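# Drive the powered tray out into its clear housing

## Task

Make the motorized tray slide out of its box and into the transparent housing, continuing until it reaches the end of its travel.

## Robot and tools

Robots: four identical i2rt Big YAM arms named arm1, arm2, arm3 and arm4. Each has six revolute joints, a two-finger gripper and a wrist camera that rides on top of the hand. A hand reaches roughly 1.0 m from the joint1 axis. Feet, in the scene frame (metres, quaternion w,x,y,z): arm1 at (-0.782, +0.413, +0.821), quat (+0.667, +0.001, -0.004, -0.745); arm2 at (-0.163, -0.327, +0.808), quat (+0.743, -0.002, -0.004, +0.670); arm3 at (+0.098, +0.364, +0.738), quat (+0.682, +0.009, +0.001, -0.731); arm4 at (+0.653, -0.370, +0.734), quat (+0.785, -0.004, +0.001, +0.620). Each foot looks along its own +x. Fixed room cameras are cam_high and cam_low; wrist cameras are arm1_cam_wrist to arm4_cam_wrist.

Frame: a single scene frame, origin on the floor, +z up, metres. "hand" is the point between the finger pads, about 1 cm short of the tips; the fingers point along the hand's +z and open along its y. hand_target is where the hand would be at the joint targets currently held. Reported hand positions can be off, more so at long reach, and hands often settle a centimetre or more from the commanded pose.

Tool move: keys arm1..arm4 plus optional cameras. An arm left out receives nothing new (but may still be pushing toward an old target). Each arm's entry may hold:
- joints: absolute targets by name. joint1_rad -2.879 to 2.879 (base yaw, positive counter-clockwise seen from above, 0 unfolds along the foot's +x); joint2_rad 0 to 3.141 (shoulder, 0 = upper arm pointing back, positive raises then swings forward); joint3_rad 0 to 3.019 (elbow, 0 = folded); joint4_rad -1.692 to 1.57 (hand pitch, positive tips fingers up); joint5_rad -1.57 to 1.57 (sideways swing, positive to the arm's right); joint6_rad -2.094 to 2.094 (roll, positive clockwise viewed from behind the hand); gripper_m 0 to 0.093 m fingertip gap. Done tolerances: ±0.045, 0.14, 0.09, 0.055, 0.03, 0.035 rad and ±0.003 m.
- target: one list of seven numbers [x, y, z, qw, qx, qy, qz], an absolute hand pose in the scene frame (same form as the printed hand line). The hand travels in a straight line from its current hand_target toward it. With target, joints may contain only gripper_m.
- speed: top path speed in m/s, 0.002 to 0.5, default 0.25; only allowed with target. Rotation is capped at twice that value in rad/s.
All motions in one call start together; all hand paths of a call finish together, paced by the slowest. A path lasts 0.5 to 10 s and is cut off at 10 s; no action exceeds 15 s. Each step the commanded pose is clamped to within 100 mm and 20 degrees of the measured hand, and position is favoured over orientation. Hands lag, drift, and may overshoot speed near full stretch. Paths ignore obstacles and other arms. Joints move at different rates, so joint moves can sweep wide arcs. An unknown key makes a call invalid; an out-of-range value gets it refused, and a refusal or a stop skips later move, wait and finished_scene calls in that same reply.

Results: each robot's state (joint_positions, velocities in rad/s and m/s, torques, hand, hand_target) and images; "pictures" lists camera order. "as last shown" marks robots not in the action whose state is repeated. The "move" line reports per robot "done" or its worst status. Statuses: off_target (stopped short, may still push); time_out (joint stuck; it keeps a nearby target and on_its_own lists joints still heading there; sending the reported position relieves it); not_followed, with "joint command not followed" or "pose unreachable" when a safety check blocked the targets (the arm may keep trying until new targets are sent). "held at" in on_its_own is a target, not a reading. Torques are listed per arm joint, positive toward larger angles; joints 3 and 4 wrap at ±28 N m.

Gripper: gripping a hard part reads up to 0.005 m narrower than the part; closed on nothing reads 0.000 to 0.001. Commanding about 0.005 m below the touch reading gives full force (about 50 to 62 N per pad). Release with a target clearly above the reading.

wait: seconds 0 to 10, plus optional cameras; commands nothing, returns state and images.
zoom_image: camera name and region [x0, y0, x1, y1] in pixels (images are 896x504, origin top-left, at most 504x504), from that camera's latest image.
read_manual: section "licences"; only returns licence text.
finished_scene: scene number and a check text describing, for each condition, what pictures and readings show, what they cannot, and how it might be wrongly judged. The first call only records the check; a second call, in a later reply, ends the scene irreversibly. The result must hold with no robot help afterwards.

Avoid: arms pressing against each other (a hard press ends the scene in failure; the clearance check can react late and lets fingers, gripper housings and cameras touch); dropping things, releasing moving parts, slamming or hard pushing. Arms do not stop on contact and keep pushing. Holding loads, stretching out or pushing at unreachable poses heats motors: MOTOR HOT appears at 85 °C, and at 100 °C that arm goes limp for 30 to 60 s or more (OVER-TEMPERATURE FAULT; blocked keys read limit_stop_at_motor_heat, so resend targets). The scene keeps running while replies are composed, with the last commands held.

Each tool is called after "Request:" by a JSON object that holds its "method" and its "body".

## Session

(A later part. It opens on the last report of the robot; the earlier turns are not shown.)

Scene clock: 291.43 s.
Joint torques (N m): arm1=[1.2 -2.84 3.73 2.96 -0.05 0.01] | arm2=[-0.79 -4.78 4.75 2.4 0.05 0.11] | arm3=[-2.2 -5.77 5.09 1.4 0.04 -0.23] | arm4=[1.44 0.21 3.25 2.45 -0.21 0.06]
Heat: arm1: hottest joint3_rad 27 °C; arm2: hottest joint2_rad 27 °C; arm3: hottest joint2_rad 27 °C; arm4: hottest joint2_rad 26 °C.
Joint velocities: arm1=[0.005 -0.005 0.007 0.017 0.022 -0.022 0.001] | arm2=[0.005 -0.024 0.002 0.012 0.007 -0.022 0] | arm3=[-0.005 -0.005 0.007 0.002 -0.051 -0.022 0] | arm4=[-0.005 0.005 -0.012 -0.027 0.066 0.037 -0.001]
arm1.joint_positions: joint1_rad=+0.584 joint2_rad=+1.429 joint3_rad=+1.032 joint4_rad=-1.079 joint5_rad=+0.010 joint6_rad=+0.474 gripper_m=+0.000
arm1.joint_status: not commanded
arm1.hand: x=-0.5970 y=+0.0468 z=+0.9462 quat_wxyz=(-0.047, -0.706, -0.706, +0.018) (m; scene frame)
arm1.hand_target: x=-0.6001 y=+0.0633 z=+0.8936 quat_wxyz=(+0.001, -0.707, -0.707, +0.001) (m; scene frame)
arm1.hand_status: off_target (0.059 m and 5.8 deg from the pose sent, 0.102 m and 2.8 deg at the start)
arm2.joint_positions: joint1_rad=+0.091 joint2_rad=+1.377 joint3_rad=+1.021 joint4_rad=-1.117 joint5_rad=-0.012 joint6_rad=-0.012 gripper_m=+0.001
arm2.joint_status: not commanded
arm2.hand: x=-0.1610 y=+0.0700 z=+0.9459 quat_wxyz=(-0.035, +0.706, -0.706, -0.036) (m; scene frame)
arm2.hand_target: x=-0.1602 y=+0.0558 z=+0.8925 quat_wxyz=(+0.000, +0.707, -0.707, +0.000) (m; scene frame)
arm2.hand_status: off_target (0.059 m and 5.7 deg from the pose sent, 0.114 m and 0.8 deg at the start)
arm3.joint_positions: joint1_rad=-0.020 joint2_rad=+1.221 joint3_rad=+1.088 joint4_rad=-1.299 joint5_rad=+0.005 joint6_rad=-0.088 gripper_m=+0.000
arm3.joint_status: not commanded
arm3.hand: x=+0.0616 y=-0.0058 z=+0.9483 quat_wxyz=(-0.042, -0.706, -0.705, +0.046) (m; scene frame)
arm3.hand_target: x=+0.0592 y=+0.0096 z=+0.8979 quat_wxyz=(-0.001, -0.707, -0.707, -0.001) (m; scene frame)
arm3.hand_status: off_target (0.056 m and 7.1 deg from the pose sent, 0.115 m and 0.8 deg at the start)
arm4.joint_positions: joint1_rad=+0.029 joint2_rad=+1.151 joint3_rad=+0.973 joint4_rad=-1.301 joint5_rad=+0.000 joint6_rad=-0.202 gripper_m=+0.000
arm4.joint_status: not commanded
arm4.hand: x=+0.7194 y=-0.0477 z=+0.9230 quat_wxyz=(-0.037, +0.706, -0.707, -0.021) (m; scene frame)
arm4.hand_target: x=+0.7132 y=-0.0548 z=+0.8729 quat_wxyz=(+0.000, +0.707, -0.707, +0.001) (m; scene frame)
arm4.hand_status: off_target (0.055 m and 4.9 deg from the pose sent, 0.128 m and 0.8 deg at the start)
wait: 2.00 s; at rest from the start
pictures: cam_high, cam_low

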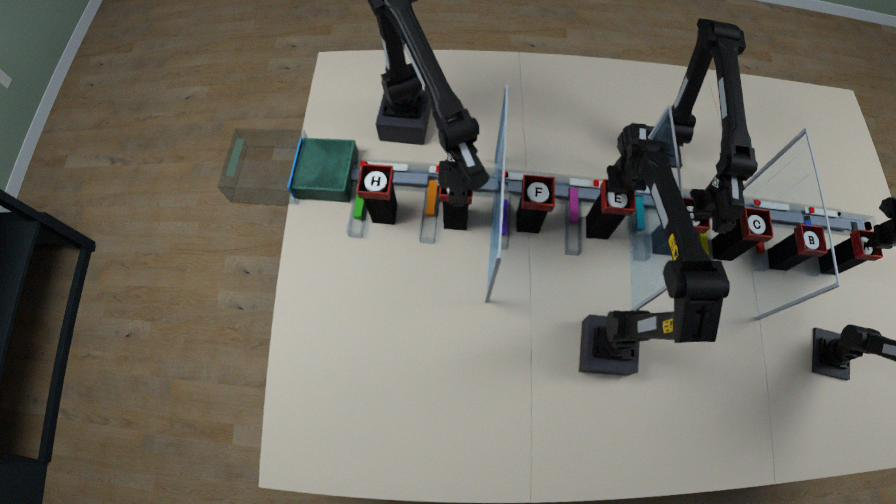

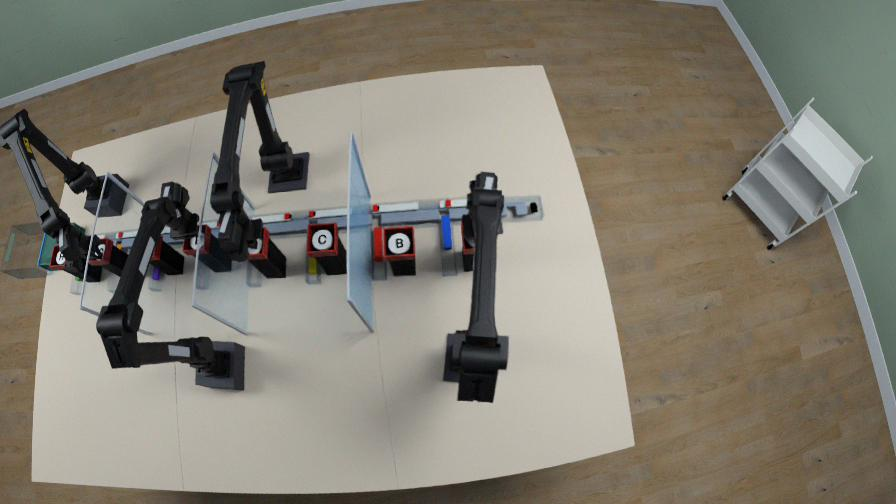

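Request:
{"method": "zoom_image", "body": {"camera": "cam_high", "region": [560, 160, 640, 240]}}

Request:
{"method": "wait", "body": {"seconds": 3, "cameras": ["cam_high", "cam_low"]}}

Request:
{"method": "zoom_image", "body": {"camera": "cam_high", "region": [560, 160, 640, 240]}}

Request:
{"method": "zoom_image", "body": {"camera": "cam_high", "region": [400, 160, 480, 240]}}

Request:
{"method": "zoom_image", "body": {"camera": "cam_high", "region": [330, 160, 410, 240]}}

Request:
{"method": "zoom_image", "body": {"camera": "cam_high", "region": [690, 170, 770, 250]}}

Request:
{"method": "zoom_image", "body": {"camera": "cam_low", "region": [350, 180, 510, 280]}}

Scaled by 6.300 from the camera's 896x504 image, which has a finer 1280x720 frame.

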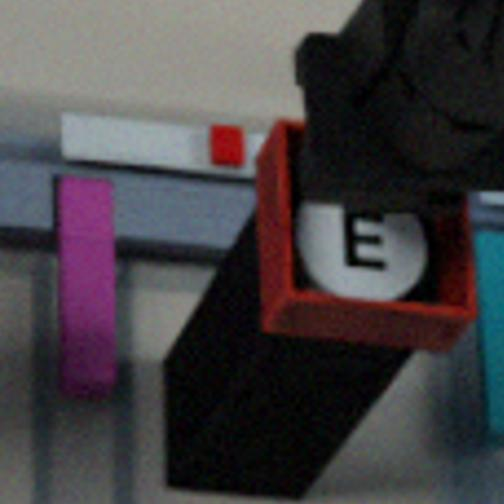

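Scene clock: 295.80 s.
Joint torques (N m): arm1=[1.08 -2.78 3.73 2.93 -0.05 0.01] | arm2=[-0.73 -5.07 4.89 2.47 0.06 0.09] | arm3=[-2.2 -5.83 5.12 1.43 0.05 -0.23] | arm4=[1.49 0.21 3.25 2.44 -0.21 0.06]
Heat: arm1: hottest joint3_rad 27 °C; arm2: hottest joint2_rad 27 °C; arm3: hottest joint2_rad 27 °C; arm4: hottest joint2_rad 26 °C.
Joint velocities: arm1=[-0.005 0.005 0.017 -0.007 -0.007 -0.022 0] | arm2=[-0.015 -0.005 -0.012 -0.012 -0.007 0.007 0.001] | arm3=[-0.005 0.005 0.002 -0.012 -0.022 0.066 0] | arm4=[0.005 -0.015 0.002 -0.002 0.066 0.022 -0.001]
arm1.joint_positions: joint1_rad=+0.584 joint2_rad=+1.429 joint3_rad=+1.032 joint4_rad=-1.079 joint5_rad=+0.010 joint6_rad=+0.474 gripper_m=+0.000
arm1.joint_status: not commanded
arm1.hand: x=-0.5970 y=+0.0468 z=+0.9462 quat_wxyz=(-0.047, -0.706, -0.706, +0.018) (m; scene frame)
arm1.hand_target: x=-0.6001 y=+0.0633 z=+0.8936 quat_wxyz=(+0.001, -0.707, -0.707, +0.001) (m; scene frame)
arm1.hand_status: off_target (0.059 m and 5.8 deg from the pose sent, 0.102 m and 2.8 deg at the start)
arm2.joint_positions: joint1_rad=+0.091 joint2_rad=+1.377 joint3_rad=+1.021 joint4_rad=-1.117 joint5_rad=-0.012 joint6_rad=-0.012 gripper_m=+0.001
arm2.joint_status: not commanded
arm2.hand: x=-0.1610 y=+0.0700 z=+0.9459 quat_wxyz=(-0.035, +0.706, -0.706, -0.036) (m; scene frame)
arm2.hand_target: x=-0.1602 y=+0.0558 z=+0.8925 quat_wxyz=(+0.000, +0.707, -0.707, +0.000) (m; scene frame)
arm2.hand_status: off_target (0.059 m and 5.7 deg from the pose sent, 0.114 m and 0.8 deg at the start)
arm3.joint_positions: joint1_rad=-0.020 joint2_rad=+1.221 joint3_rad=+1.088 joint4_rad=-1.299 joint5_rad=+0.005 joint6_rad=-0.088 gripper_m=+0.000
arm3.joint_status: not commanded
arm3.hand: x=+0.0616 y=-0.0058 z=+0.9483 quat_wxyz=(-0.042, -0.706, -0.705, +0.046) (m; scene frame)
arm3.hand_target: x=+0.0592 y=+0.0096 z=+0.8979 quat_wxyz=(-0.001, -0.707, -0.707, -0.001) (m; scene frame)
arm3.hand_status: off_target (0.056 m and 7.1 deg from the pose sent, 0.115 m and 0.8 deg at the start)
arm4.joint_positions: joint1_rad=+0.029 joint2_rad=+1.151 joint3_rad=+0.973 joint4_rad=-1.301 joint5_rad=+0.000 joint6_rad=-0.202 gripper_m=+0.000
arm4.joint_status: not commanded
arm4.hand: x=+0.7194 y=-0.0477 z=+0.9230 quat_wxyz=(-0.037, +0.706, -0.707, -0.021) (m; scene frame)
arm4.hand_target: x=+0.7132 y=-0.0548 z=+0.8729 quat_wxyz=(+0.000, +0.707, -0.707, +0.001) (m; scene frame)
arm4.hand_status: off_target (0.055 m and 4.9 deg from the pose sent, 0.128 m and 0.8 deg at the start)
wait: 3.00 s; at rest from the start
pictures: cam_high, cam_low

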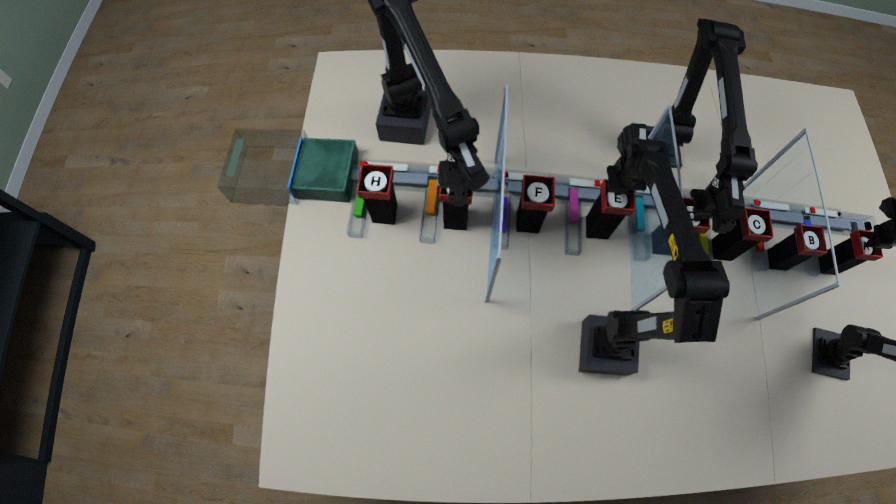

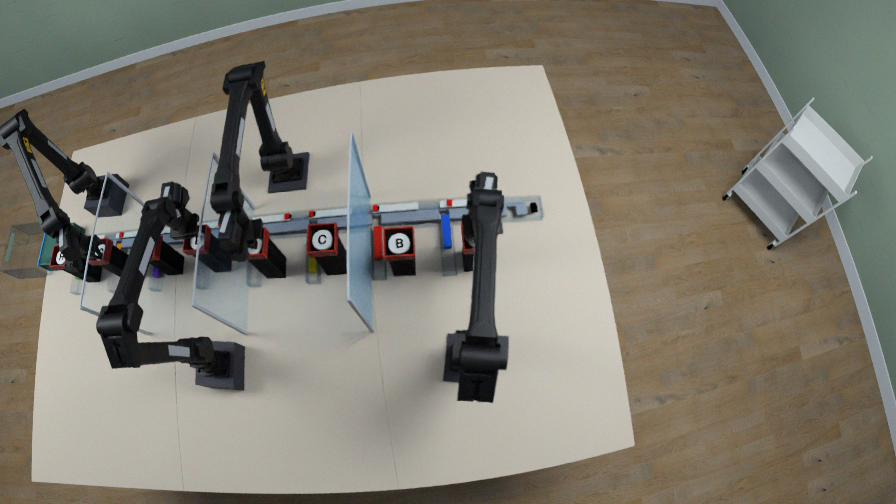

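Scaled by 6.300 from the camera's 896x504 image, which has a finer 1280x720 frame.

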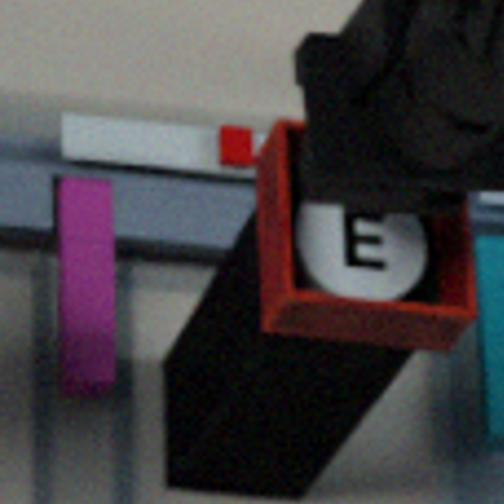

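Scaled by 6.300 from the camera's 896x504 image, which has a finer 1280x720 frame.

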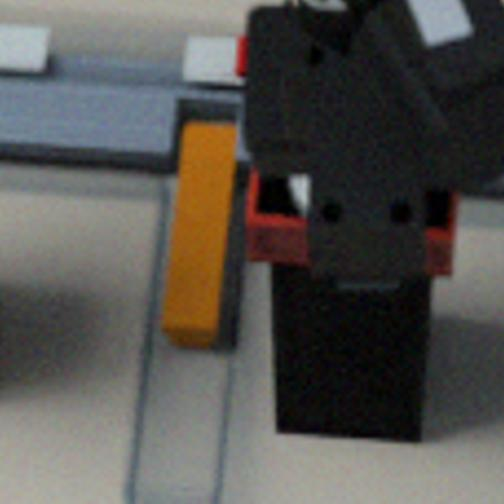

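Scaled by 6.300 from the camera's 896x504 image, which has a finer 1280x720 frame.

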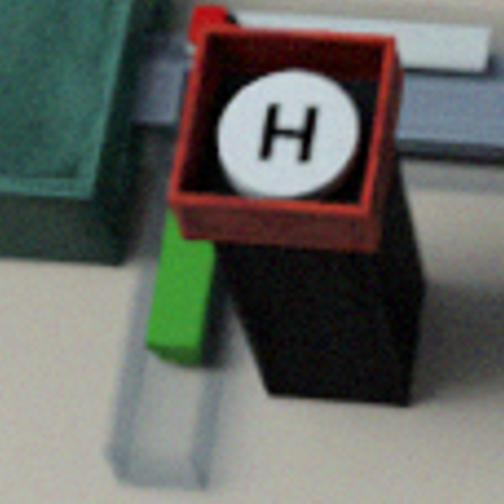

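Scaled by 6.300 from the camera's 896x504 image, which has a finer 1280x720 frame.

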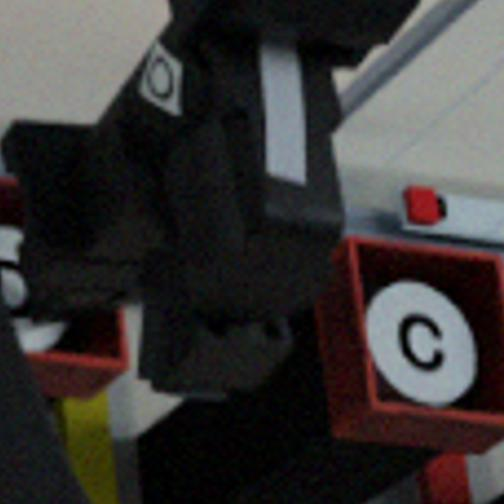

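Scaled by 3.150 from the camera's 896x504 image, which has a finer 1280x720 frame.

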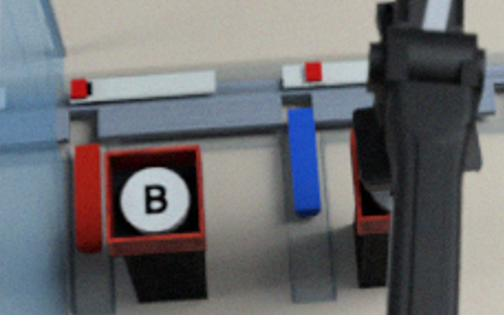

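Request:
{"method": "move", "body": {"cameras": ["cam_high","cam_low"]}}

Request:
{"method": "zoom_image", "body": {"camera": "cam_high", "region": [340, 140, 500, 240]}}

Request:
{"method": "zoom_image", "body": {"camera": "cam_high", "region": [500, 150, 660, 250]}}

Request:
{"method": "zoom_image", "body": {"camera": "cam_low", "region": [350, 180, 510, 280]}}

Request:
{"method": "zoom_image", "body": {"camera": "cam_high", "region": [640, 180, 800, 280]}}

Scene clock: 296.80 s.
Joint torques (N m): arm1=[1.32 -2.73 3.73 2.97 -0.05 0] | arm2=[-0.97 -5.13 4.89 2.47 0.1 0.12] | arm3=[-2.32 -5.83 5.09 1.46 0.05 -0.23] | arm4=[1.49 0.26 3.25 2.44 -0.21 0.06]
Heat: arm1: hottest joint3_rad 27 °C; arm2: hottest joint2_rad 27 °C; arm3: hottest joint2_rad 27 °C; arm4: hottest joint2_rad 26 °C.
Joint velocities: arm1=[-0.005 0.015 -0.012 -0.017 0.095 -0.007 0] | arm2=[-0.005 -0.015 -0.017 0.002 0.037 -0.022 -0.001] | arm3=[-0.015 -0.005 0.012 0.002 0.007 -0.051 -0.001] | arm4=[-0.005 -0.005 0.002 -0.032 0.007 0.022 -0.001]
arm1.joint_positions: joint1_rad=+0.584 joint2_rad=+1.429 joint3_rad=+1.032 joint4_rad=-1.079 joint5_rad=+0.010 joint6_rad=+0.474 gripper_m=+0.000
arm1.joint_status: not commanded
arm1.hand: x=-0.5970 y=+0.0468 z=+0.9462 quat_wxyz=(-0.047, -0.706, -0.706, +0.018) (m; scene frame)
arm1.hand_target: x=-0.6001 y=+0.0633 z=+0.8936 quat_wxyz=(+0.001, -0.707, -0.707, +0.001) (m; scene frame)
arm1.hand_status: off_target (0.059 m and 5.8 deg from the pose sent, 0.102 m and 2.8 deg at the start)
arm2.joint_positions: joint1_rad=+0.091 joint2_rad=+1.377 joint3_rad=+1.021 joint4_rad=-1.117 joint5_rad=-0.012 joint6_rad=-0.012 gripper_m=+0.001
arm2.joint_status: not commanded
arm2.hand: x=-0.1610 y=+0.0700 z=+0.9459 quat_wxyz=(-0.035, +0.706, -0.706, -0.036) (m; scene frame)
arm2.hand_target: x=-0.1602 y=+0.0558 z=+0.8925 quat_wxyz=(+0.000, +0.707, -0.707, +0.000) (m; scene frame)
arm2.hand_status: off_target (0.059 m and 5.7 deg from the pose sent, 0.114 m and 0.8 deg at the start)
arm3.joint_positions: joint1_rad=-0.020 joint2_rad=+1.221 joint3_rad=+1.088 joint4_rad=-1.299 joint5_rad=+0.005 joint6_rad=-0.088 gripper_m=+0.000
arm3.joint_status: not commanded
arm3.hand: x=+0.0616 y=-0.0058 z=+0.9483 quat_wxyz=(-0.042, -0.706, -0.705, +0.046) (m; scene frame)
arm3.hand_target: x=+0.0592 y=+0.0096 z=+0.8979 quat_wxyz=(-0.001, -0.707, -0.707, -0.001) (m; scene frame)
arm3.hand_status: off_target (0.056 m and 7.1 deg from the pose sent, 0.115 m and 0.8 deg at the start)
arm4.joint_positions: joint1_rad=+0.029 joint2_rad=+1.151 joint3_rad=+0.973 joint4_rad=-1.301 joint5_rad=+0.000 joint6_rad=-0.202 gripper_m=+0.000
arm4.joint_status: not commanded
arm4.hand: x=+0.7194 y=-0.0477 z=+0.9230 quat_wxyz=(-0.037, +0.706, -0.707, -0.021) (m; scene frame)
arm4.hand_target: x=+0.7132 y=-0.0548 z=+0.8729 quat_wxyz=(+0.000, +0.707, -0.707, +0.001) (m; scene frame)
arm4.hand_status: off_target (0.055 m and 4.9 deg from the pose sent, 0.128 m and 0.8 deg at the start)
pictures: cam_high, cam_low

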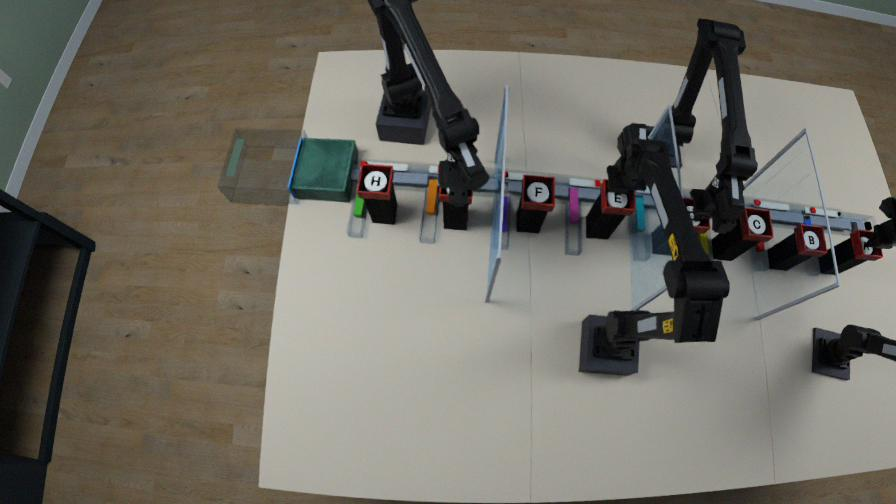

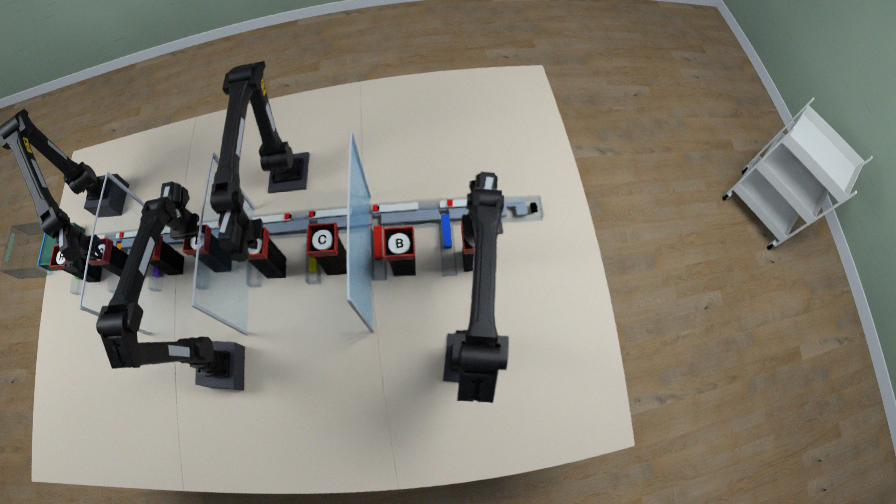

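Scaled by 3.150 from the camera's 896x504 image, which has a finer 1280x720 frame.

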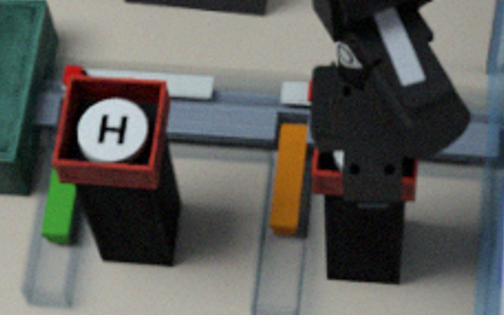

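Scaled by 3.150 from the camera's 896x504 image, which has a finer 1280x720 frame.

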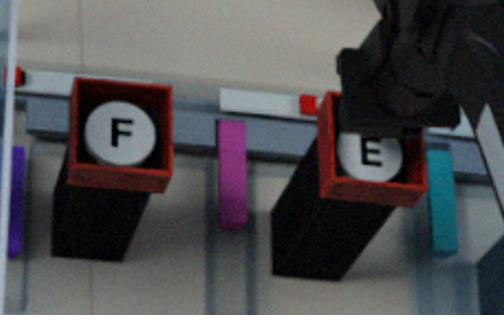

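Scaled by 3.150 from the camera's 896x504 image, which has a finer 1280x720 frame.

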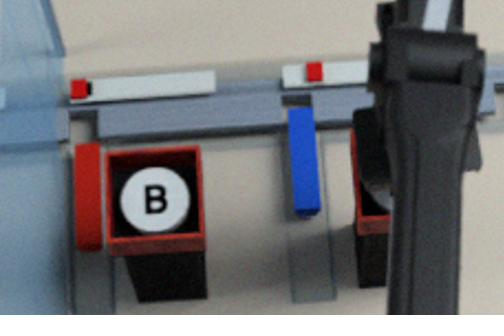

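Scaled by 3.150 from the camera's 896x504 image, which has a finer 1280x720 frame.

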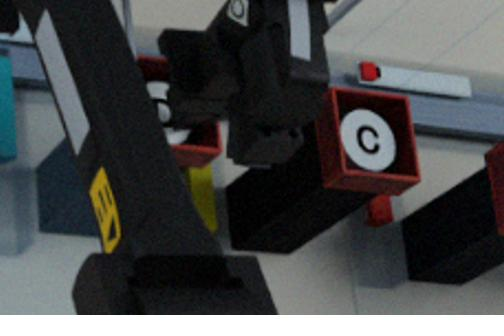

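Request:
{"method": "wait", "body": {"seconds": 3, "cameras": ["cam_high","cam_low"]}}

Request:
{"method": "zoom_image", "body": {"camera": "cam_high", "region": [560, 160, 640, 240]}}

Request:
{"method": "zoom_image", "body": {"camera": "cam_high", "region": [400, 140, 480, 220]}}

Request:
{"method": "zoom_image", "body": {"camera": "cam_low", "region": [420, 180, 500, 260]}}

Scene clock: 300.77 s.
Joint torques (N m): arm1=[1.2 -3.02 3.73 2.93 -0.05 0.01] | arm2=[-0.44 -5.25 4.93 2.43 0.07 0.12] | arm3=[-2.2 -5.89 5.09 1.4 0.05 -0.23] | arm4=[1.44 0.21 3.25 2.45 -0.21 0.06]
Heat: arm1: hottest joint3_rad 27 °C; arm2: hottest joint2_rad 27 °C; arm3: hottest joint2_rad 27 °C; arm4: hottest joint2_rad 26 °C.
Joint velocities: arm1=[-0.015 0.005 0.002 -0.012 -0.037 -0.022 0] | arm2=[0.015 0.005 0.002 -0.017 0.022 -0.022 -0.001] | arm3=[-0.015 -0.005 -0.012 -0.012 0.022 -0.066 0] | arm4=[-0.015 0.005 -0.007 -0.007 -0.007 0.007 0.001]
arm1.joint_positions: joint1_rad=+0.584 joint2_rad=+1.429 joint3_rad=+1.032 joint4_rad=-1.079 joint5_rad=+0.010 joint6_rad=+0.474 gripper_m=+0.000
arm1.joint_status: not commanded
arm1.hand: x=-0.5970 y=+0.0468 z=+0.9462 quat_wxyz=(-0.047, -0.706, -0.706, +0.018) (m; scene frame)
arm1.hand_target: x=-0.6001 y=+0.0633 z=+0.8936 quat_wxyz=(+0.001, -0.707, -0.707, +0.001) (m; scene frame)
arm1.hand_status: off_target (0.059 m and 5.8 deg from the pose sent, 0.102 m and 2.8 deg at the start)
arm2.joint_positions: joint1_rad=+0.091 joint2_rad=+1.377 joint3_rad=+1.021 joint4_rad=-1.117 joint5_rad=-0.012 joint6_rad=-0.012 gripper_m=+0.001
arm2.joint_status: not commanded
arm2.hand: x=-0.1610 y=+0.0700 z=+0.9459 quat_wxyz=(-0.035, +0.706, -0.706, -0.036) (m; scene frame)
arm2.hand_target: x=-0.1602 y=+0.0558 z=+0.8925 quat_wxyz=(+0.000, +0.707, -0.707, +0.000) (m; scene frame)
arm2.hand_status: off_target (0.059 m and 5.7 deg from the pose sent, 0.114 m and 0.8 deg at the start)
arm3.joint_positions: joint1_rad=-0.020 joint2_rad=+1.221 joint3_rad=+1.088 joint4_rad=-1.299 joint5_rad=+0.005 joint6_rad=-0.088 gripper_m=+0.000
arm3.joint_status: not commanded
arm3.hand: x=+0.0616 y=-0.0058 z=+0.9483 quat_wxyz=(-0.042, -0.706, -0.705, +0.046) (m; scene frame)
arm3.hand_target: x=+0.0592 y=+0.0096 z=+0.8979 quat_wxyz=(-0.001, -0.707, -0.707, -0.001) (m; scene frame)
arm3.hand_status: off_target (0.056 m and 7.1 deg from the pose sent, 0.115 m and 0.8 deg at the start)
arm4.joint_positions: joint1_rad=+0.029 joint2_rad=+1.151 joint3_rad=+0.973 joint4_rad=-1.301 joint5_rad=+0.000 joint6_rad=-0.202 gripper_m=+0.000
arm4.joint_status: not commanded
arm4.hand: x=+0.7194 y=-0.0477 z=+0.9230 quat_wxyz=(-0.037, +0.706, -0.707, -0.021) (m; scene frame)
arm4.hand_target: x=+0.7132 y=-0.0548 z=+0.8729 quat_wxyz=(+0.000, +0.707, -0.707, +0.001) (m; scene frame)
arm4.hand_status: off_target (0.055 m and 4.9 deg from the pose sent, 0.128 m and 0.8 deg at the start)
wait: 3.00 s; at rest from the start
pictures: cam_high, cam_low

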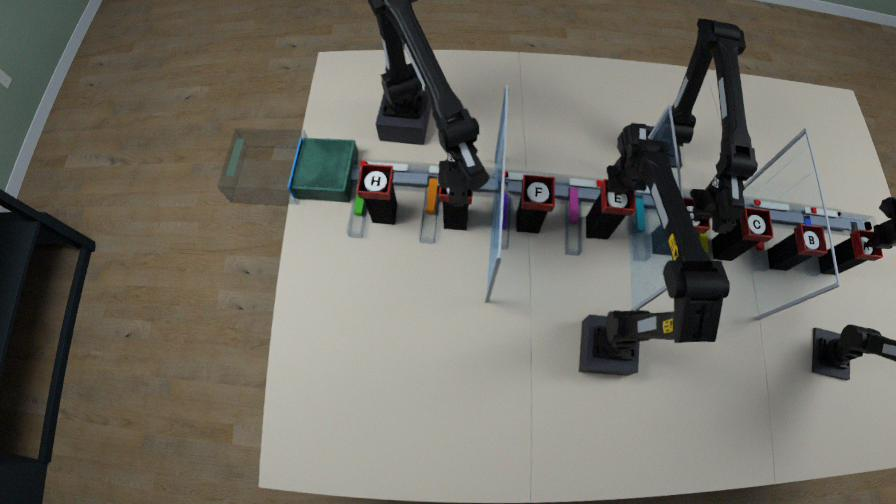

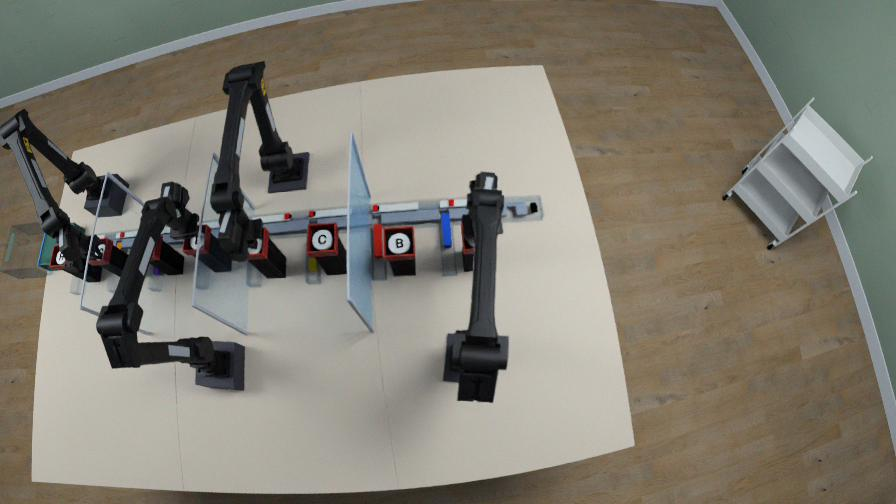

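Scaled by 6.300 from the camera's 896x504 image, which has a finer 1280x720 frame.

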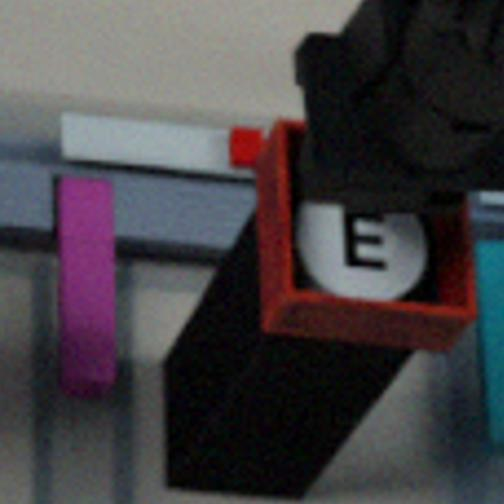

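Scaled by 6.300 from the camera's 896x504 image, which has a finer 1280x720 frame.

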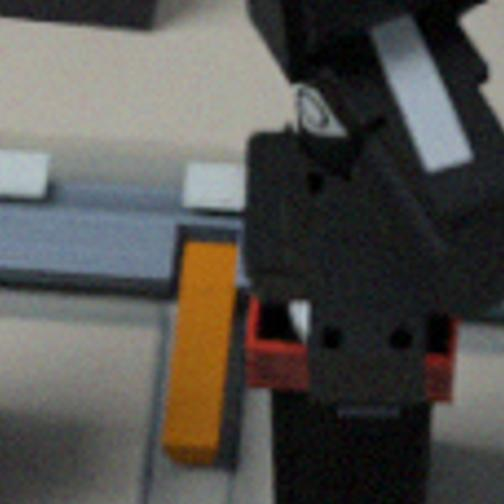

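Scaled by 6.300 from the camera's 896x504 image, which has a finer 1280x720 frame.

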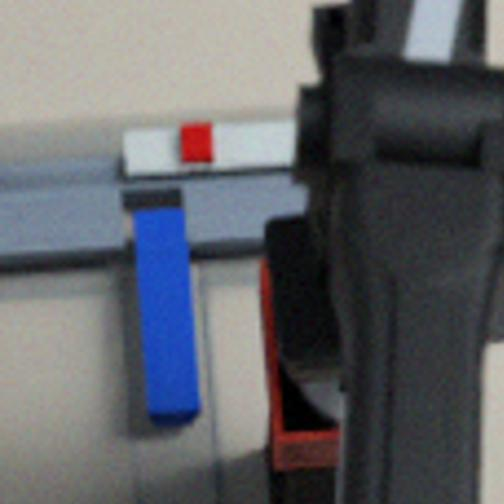

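Request:
{"method": "wait", "body": {"seconds": 8, "cameras": ["cam_high","cam_low"]}}

Request:
{"method": "zoom_image", "body": {"camera": "cam_high", "region": [330, 140, 490, 240]}}

Request:
{"method": "zoom_image", "body": {"camera": "cam_high", "region": [490, 150, 650, 250]}}

Request:
{"method": "zoom_image", "body": {"camera": "cam_low", "region": [350, 180, 510, 280]}}

Request:
{"method": "zoom_image", "body": {"camera": "cam_low", "region": [200, 180, 360, 300]}}

Scene clock: 309.73 s.
Joint torques (N m): arm1=[1.08 -2.78 3.74 2.95 -0.06 0.01] | arm2=[-0.62 -4.95 4.9 2.43 0.07 0.07] | arm3=[-2.32 -5.89 5.12 1.4 0.05 -0.22] | arm4=[1.49 0.26 3.25 2.44 -0.21 0.06]
Heat: arm1: hottest joint3_rad 27 °C; arm2: hottest joint2_rad 27 °C; arm3: hottest joint2_rad 27 °C; arm4: hottest joint2_rad 26 °C.
Joint velocities: arm1=[0.015 -0.005 -0.002 -0.002 0.066 -0.037 0] | arm2=[0.005 -0.015 -0.002 0.022 -0.11 -0.081 -0.001] | arm3=[-0.015 0.015 0.002 -0.002 0.007 0.037 -0.001] | arm4=[0.005 -0.015 0.017 -0.012 -0.022 -0.051 0]
arm1.joint_positions: joint1_rad=+0.584 joint2_rad=+1.429 joint3_rad=+1.032 joint4_rad=-1.079 joint5_rad=+0.010 joint6_rad=+0.474 gripper_m=+0.000
arm1.joint_status: not commanded
arm1.hand: x=-0.5970 y=+0.0468 z=+0.9462 quat_wxyz=(-0.047, -0.706, -0.706, +0.018) (m; scene frame)
arm1.hand_target: x=-0.6001 y=+0.0633 z=+0.8936 quat_wxyz=(+0.001, -0.707, -0.707, +0.001) (m; scene frame)
arm1.hand_status: off_target (0.059 m and 5.8 deg from the pose sent, 0.102 m and 2.8 deg at the start)
arm2.joint_positions: joint1_rad=+0.091 joint2_rad=+1.377 joint3_rad=+1.021 joint4_rad=-1.117 joint5_rad=-0.012 joint6_rad=-0.012 gripper_m=+0.001
arm2.joint_status: not commanded
arm2.hand: x=-0.1610 y=+0.0700 z=+0.9459 quat_wxyz=(-0.035, +0.706, -0.706, -0.036) (m; scene frame)
arm2.hand_target: x=-0.1602 y=+0.0558 z=+0.8925 quat_wxyz=(+0.000, +0.707, -0.707, +0.000) (m; scene frame)
arm2.hand_status: off_target (0.059 m and 5.7 deg from the pose sent, 0.114 m and 0.8 deg at the start)
arm3.joint_positions: joint1_rad=-0.020 joint2_rad=+1.221 joint3_rad=+1.088 joint4_rad=-1.299 joint5_rad=+0.005 joint6_rad=-0.088 gripper_m=+0.000
arm3.joint_status: not commanded
arm3.hand: x=+0.0616 y=-0.0058 z=+0.9483 quat_wxyz=(-0.042, -0.706, -0.705, +0.046) (m; scene frame)
arm3.hand_target: x=+0.0592 y=+0.0096 z=+0.8979 quat_wxyz=(-0.001, -0.707, -0.707, -0.001) (m; scene frame)
arm3.hand_status: off_target (0.056 m and 7.1 deg from the pose sent, 0.115 m and 0.8 deg at the start)
arm4.joint_positions: joint1_rad=+0.029 joint2_rad=+1.151 joint3_rad=+0.973 joint4_rad=-1.301 joint5_rad=+0.000 joint6_rad=-0.202 gripper_m=+0.000
arm4.joint_status: not commanded
arm4.hand: x=+0.7194 y=-0.0477 z=+0.9230 quat_wxyz=(-0.037, +0.706, -0.707, -0.021) (m; scene frame)
arm4.hand_target: x=+0.7132 y=-0.0548 z=+0.8729 quat_wxyz=(+0.000, +0.707, -0.707, +0.001) (m; scene frame)
arm4.hand_status: off_target (0.055 m and 4.9 deg from the pose sent, 0.128 m and 0.8 deg at the start)
wait: 8.00 s; at rest from the start
pictures: cam_high, cam_low

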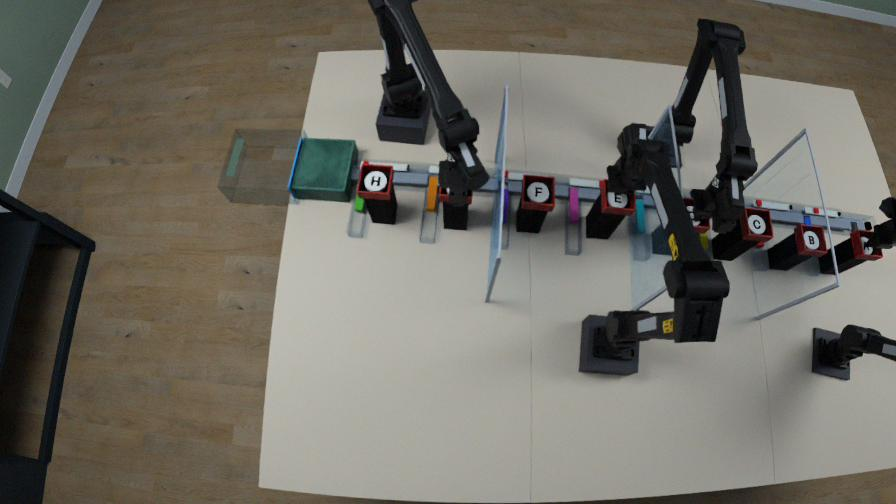

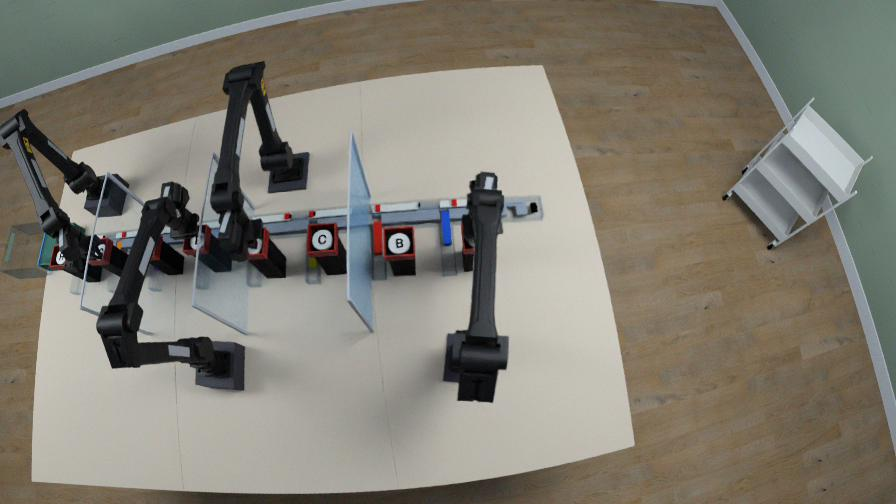

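Scaled by 3.150 from the camera's 896x504 image, which has a finer 1280x720 frame.

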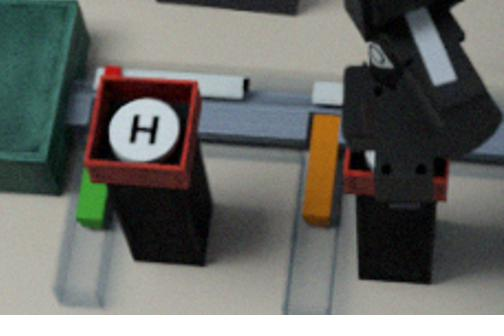

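Scaled by 3.150 from the camera's 896x504 image, which has a finer 1280x720 frame.

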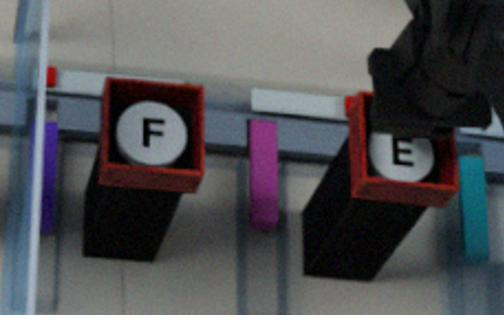

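Scaled by 3.150 from the camera's 896x504 image, which has a finer 1280x720 frame.

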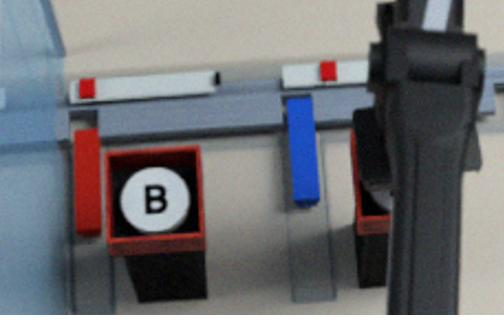

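Scaled by 3.150 from the camera's 896x504 image, which has a finer 1280x720 frame.

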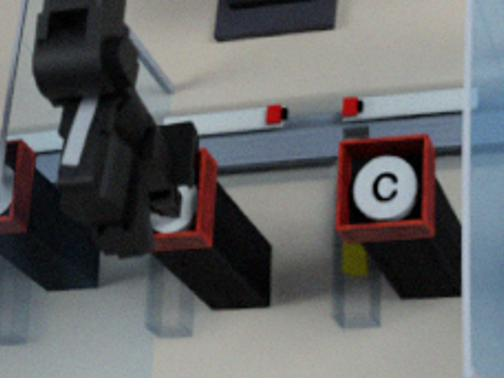

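Request:
{"method": "wait", "body": {"seconds": 3, "cameras": ["cam_high","cam_low"]}}

Request:
{"method": "zoom_image", "body": {"camera": "cam_high", "region": [560, 160, 640, 240]}}

Request:
{"method": "zoom_image", "body": {"camera": "cam_high", "region": [610, 170, 690, 250]}}

Request:
{"method": "zoom_image", "body": {"camera": "cam_low", "region": [200, 180, 280, 280]}}

Request:
{"method": "zoom_image", "body": {"camera": "cam_high", "region": [400, 140, 480, 220]}}

Request:
{"method": "zoom_image", "body": {"camera": "cam_low", "region": [420, 180, 500, 260]}}

Scene clock: 313.93 s.
Joint torques (N m): arm1=[1.26 -2.78 3.7 2.96 -0.06 0] | arm2=[-0.67 -4.89 4.85 2.45 0.08 0.09] | arm3=[-2.32 -5.77 5.12 1.39 0.04 -0.24] | arm4=[1.49 0.21 3.26 2.45 -0.21 0.06]
Heat: arm1: hottest joint3_rad 27 °C; arm2: hottest joint2_rad 27 °C; arm3: hottest joint2_rad 27 °C; arm4: hottest joint2_rad 26 °C.
Joint velocities: arm1=[0.005 0.005 -0.007 -0.007 -0.007 0.037 0] | arm2=[-0.005 0.005 -0.002 -0.012 0.022 -0.066 -0.001] | arm3=[-0.005 0.005 0.007 -0.007 0.007 0.007 0.001] | arm4=[0.005 -0.005 -0.002 0.007 -0.007 -0.051 -0.001]
arm1.joint_positions: joint1_rad=+0.584 joint2_rad=+1.429 joint3_rad=+1.032 joint4_rad=-1.079 joint5_rad=+0.010 joint6_rad=+0.474 gripper_m=+0.000
arm1.joint_status: not commanded
arm1.hand: x=-0.5970 y=+0.0468 z=+0.9462 quat_wxyz=(-0.047, -0.706, -0.706, +0.018) (m; scene frame)
arm1.hand_target: x=-0.6001 y=+0.0633 z=+0.8936 quat_wxyz=(+0.001, -0.707, -0.707, +0.001) (m; scene frame)
arm1.hand_status: off_target (0.059 m and 5.8 deg from the pose sent, 0.102 m and 2.8 deg at the start)
arm2.joint_positions: joint1_rad=+0.091 joint2_rad=+1.377 joint3_rad=+1.021 joint4_rad=-1.117 joint5_rad=-0.012 joint6_rad=-0.012 gripper_m=+0.001
arm2.joint_status: not commanded
arm2.hand: x=-0.1610 y=+0.0700 z=+0.9459 quat_wxyz=(-0.035, +0.706, -0.706, -0.036) (m; scene frame)
arm2.hand_target: x=-0.1602 y=+0.0558 z=+0.8925 quat_wxyz=(+0.000, +0.707, -0.707, +0.000) (m; scene frame)
arm2.hand_status: off_target (0.059 m and 5.7 deg from the pose sent, 0.114 m and 0.8 deg at the start)
arm3.joint_positions: joint1_rad=-0.020 joint2_rad=+1.221 joint3_rad=+1.088 joint4_rad=-1.299 joint5_rad=+0.005 joint6_rad=-0.088 gripper_m=+0.000
arm3.joint_status: not commanded
arm3.hand: x=+0.0616 y=-0.0058 z=+0.9483 quat_wxyz=(-0.042, -0.706, -0.705, +0.046) (m; scene frame)
arm3.hand_target: x=+0.0592 y=+0.0096 z=+0.8979 quat_wxyz=(-0.001, -0.707, -0.707, -0.001) (m; scene frame)
arm3.hand_status: off_target (0.056 m and 7.1 deg from the pose sent, 0.115 m and 0.8 deg at the start)
arm4.joint_positions: joint1_rad=+0.029 joint2_rad=+1.151 joint3_rad=+0.973 joint4_rad=-1.301 joint5_rad=+0.000 joint6_rad=-0.202 gripper_m=+0.000
arm4.joint_status: not commanded
arm4.hand: x=+0.7194 y=-0.0477 z=+0.9230 quat_wxyz=(-0.037, +0.706, -0.707, -0.021) (m; scene frame)
arm4.hand_target: x=+0.7132 y=-0.0548 z=+0.8729 quat_wxyz=(+0.000, +0.707, -0.707, +0.001) (m; scene frame)
arm4.hand_status: off_target (0.055 m and 4.9 deg from the pose sent, 0.128 m and 0.8 deg at the start)
wait: 3.00 s; at rest from the start
pictures: cam_high, cam_low

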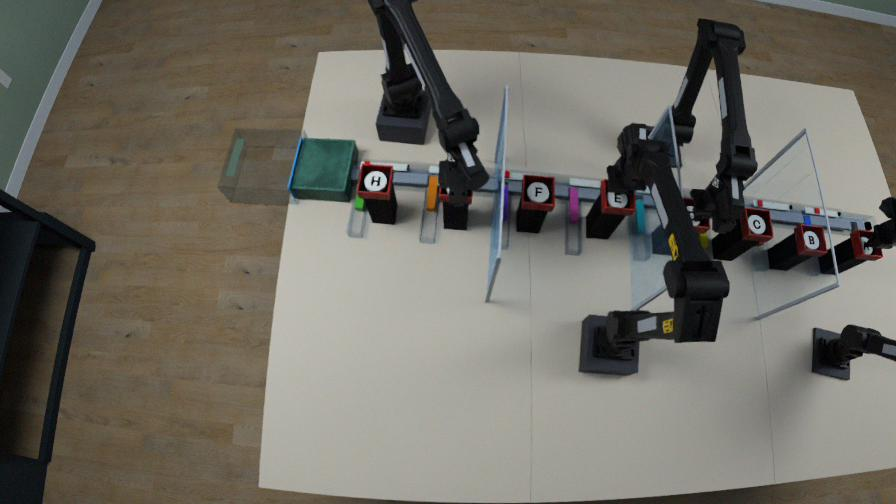

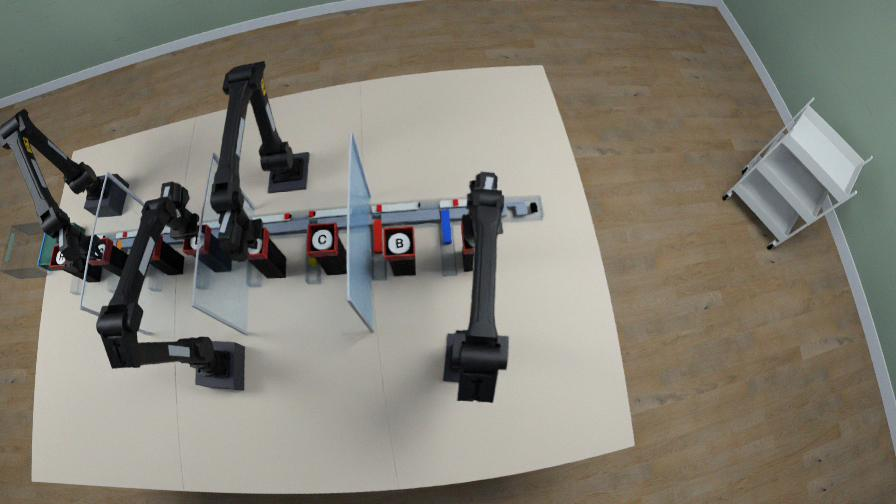

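Scaled by 6.300 from the camera's 896x504 image, which has a finer 1280x720 frame.

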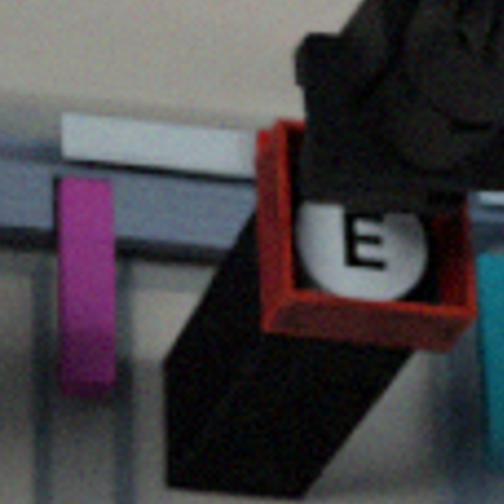

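Scaled by 6.300 from the camera's 896x504 image, which has a finer 1280x720 frame.

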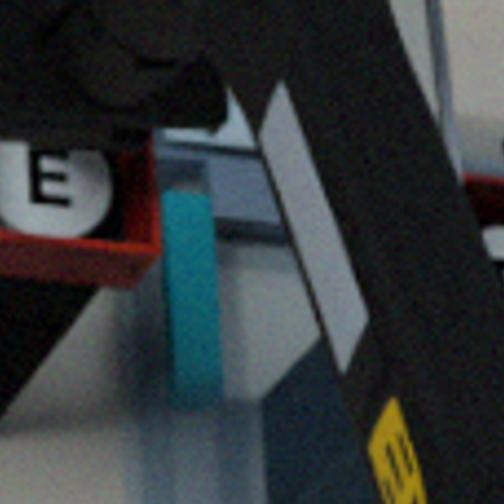

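Scaled by 5.040 from the camera's 896x504 image, which has a finer 1280x720 frame.

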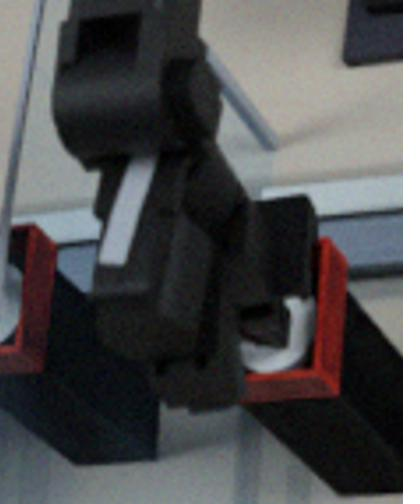

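Scaled by 6.300 from the camera's 896x504 image, which has a finer 1280x720 frame.

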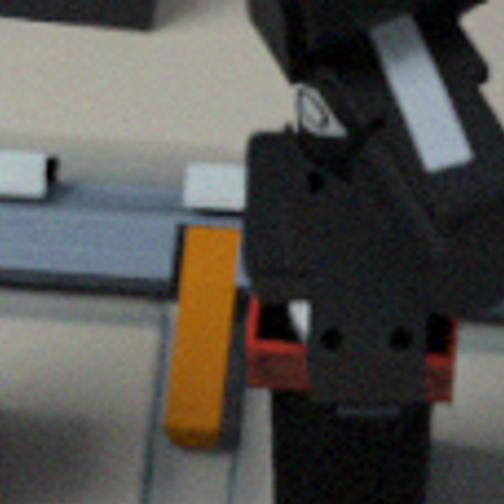

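Scaled by 6.300 from the camera's 896x504 image, which has a finer 1280x720 frame.

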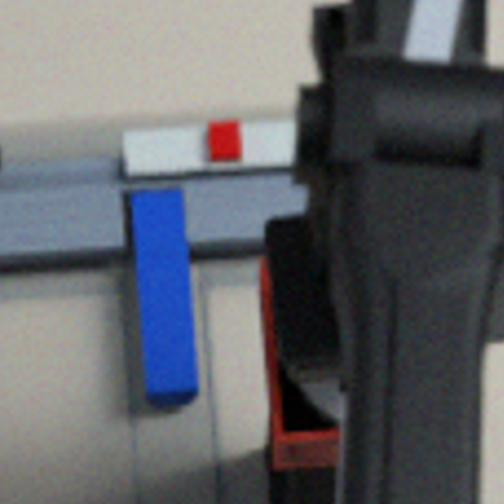

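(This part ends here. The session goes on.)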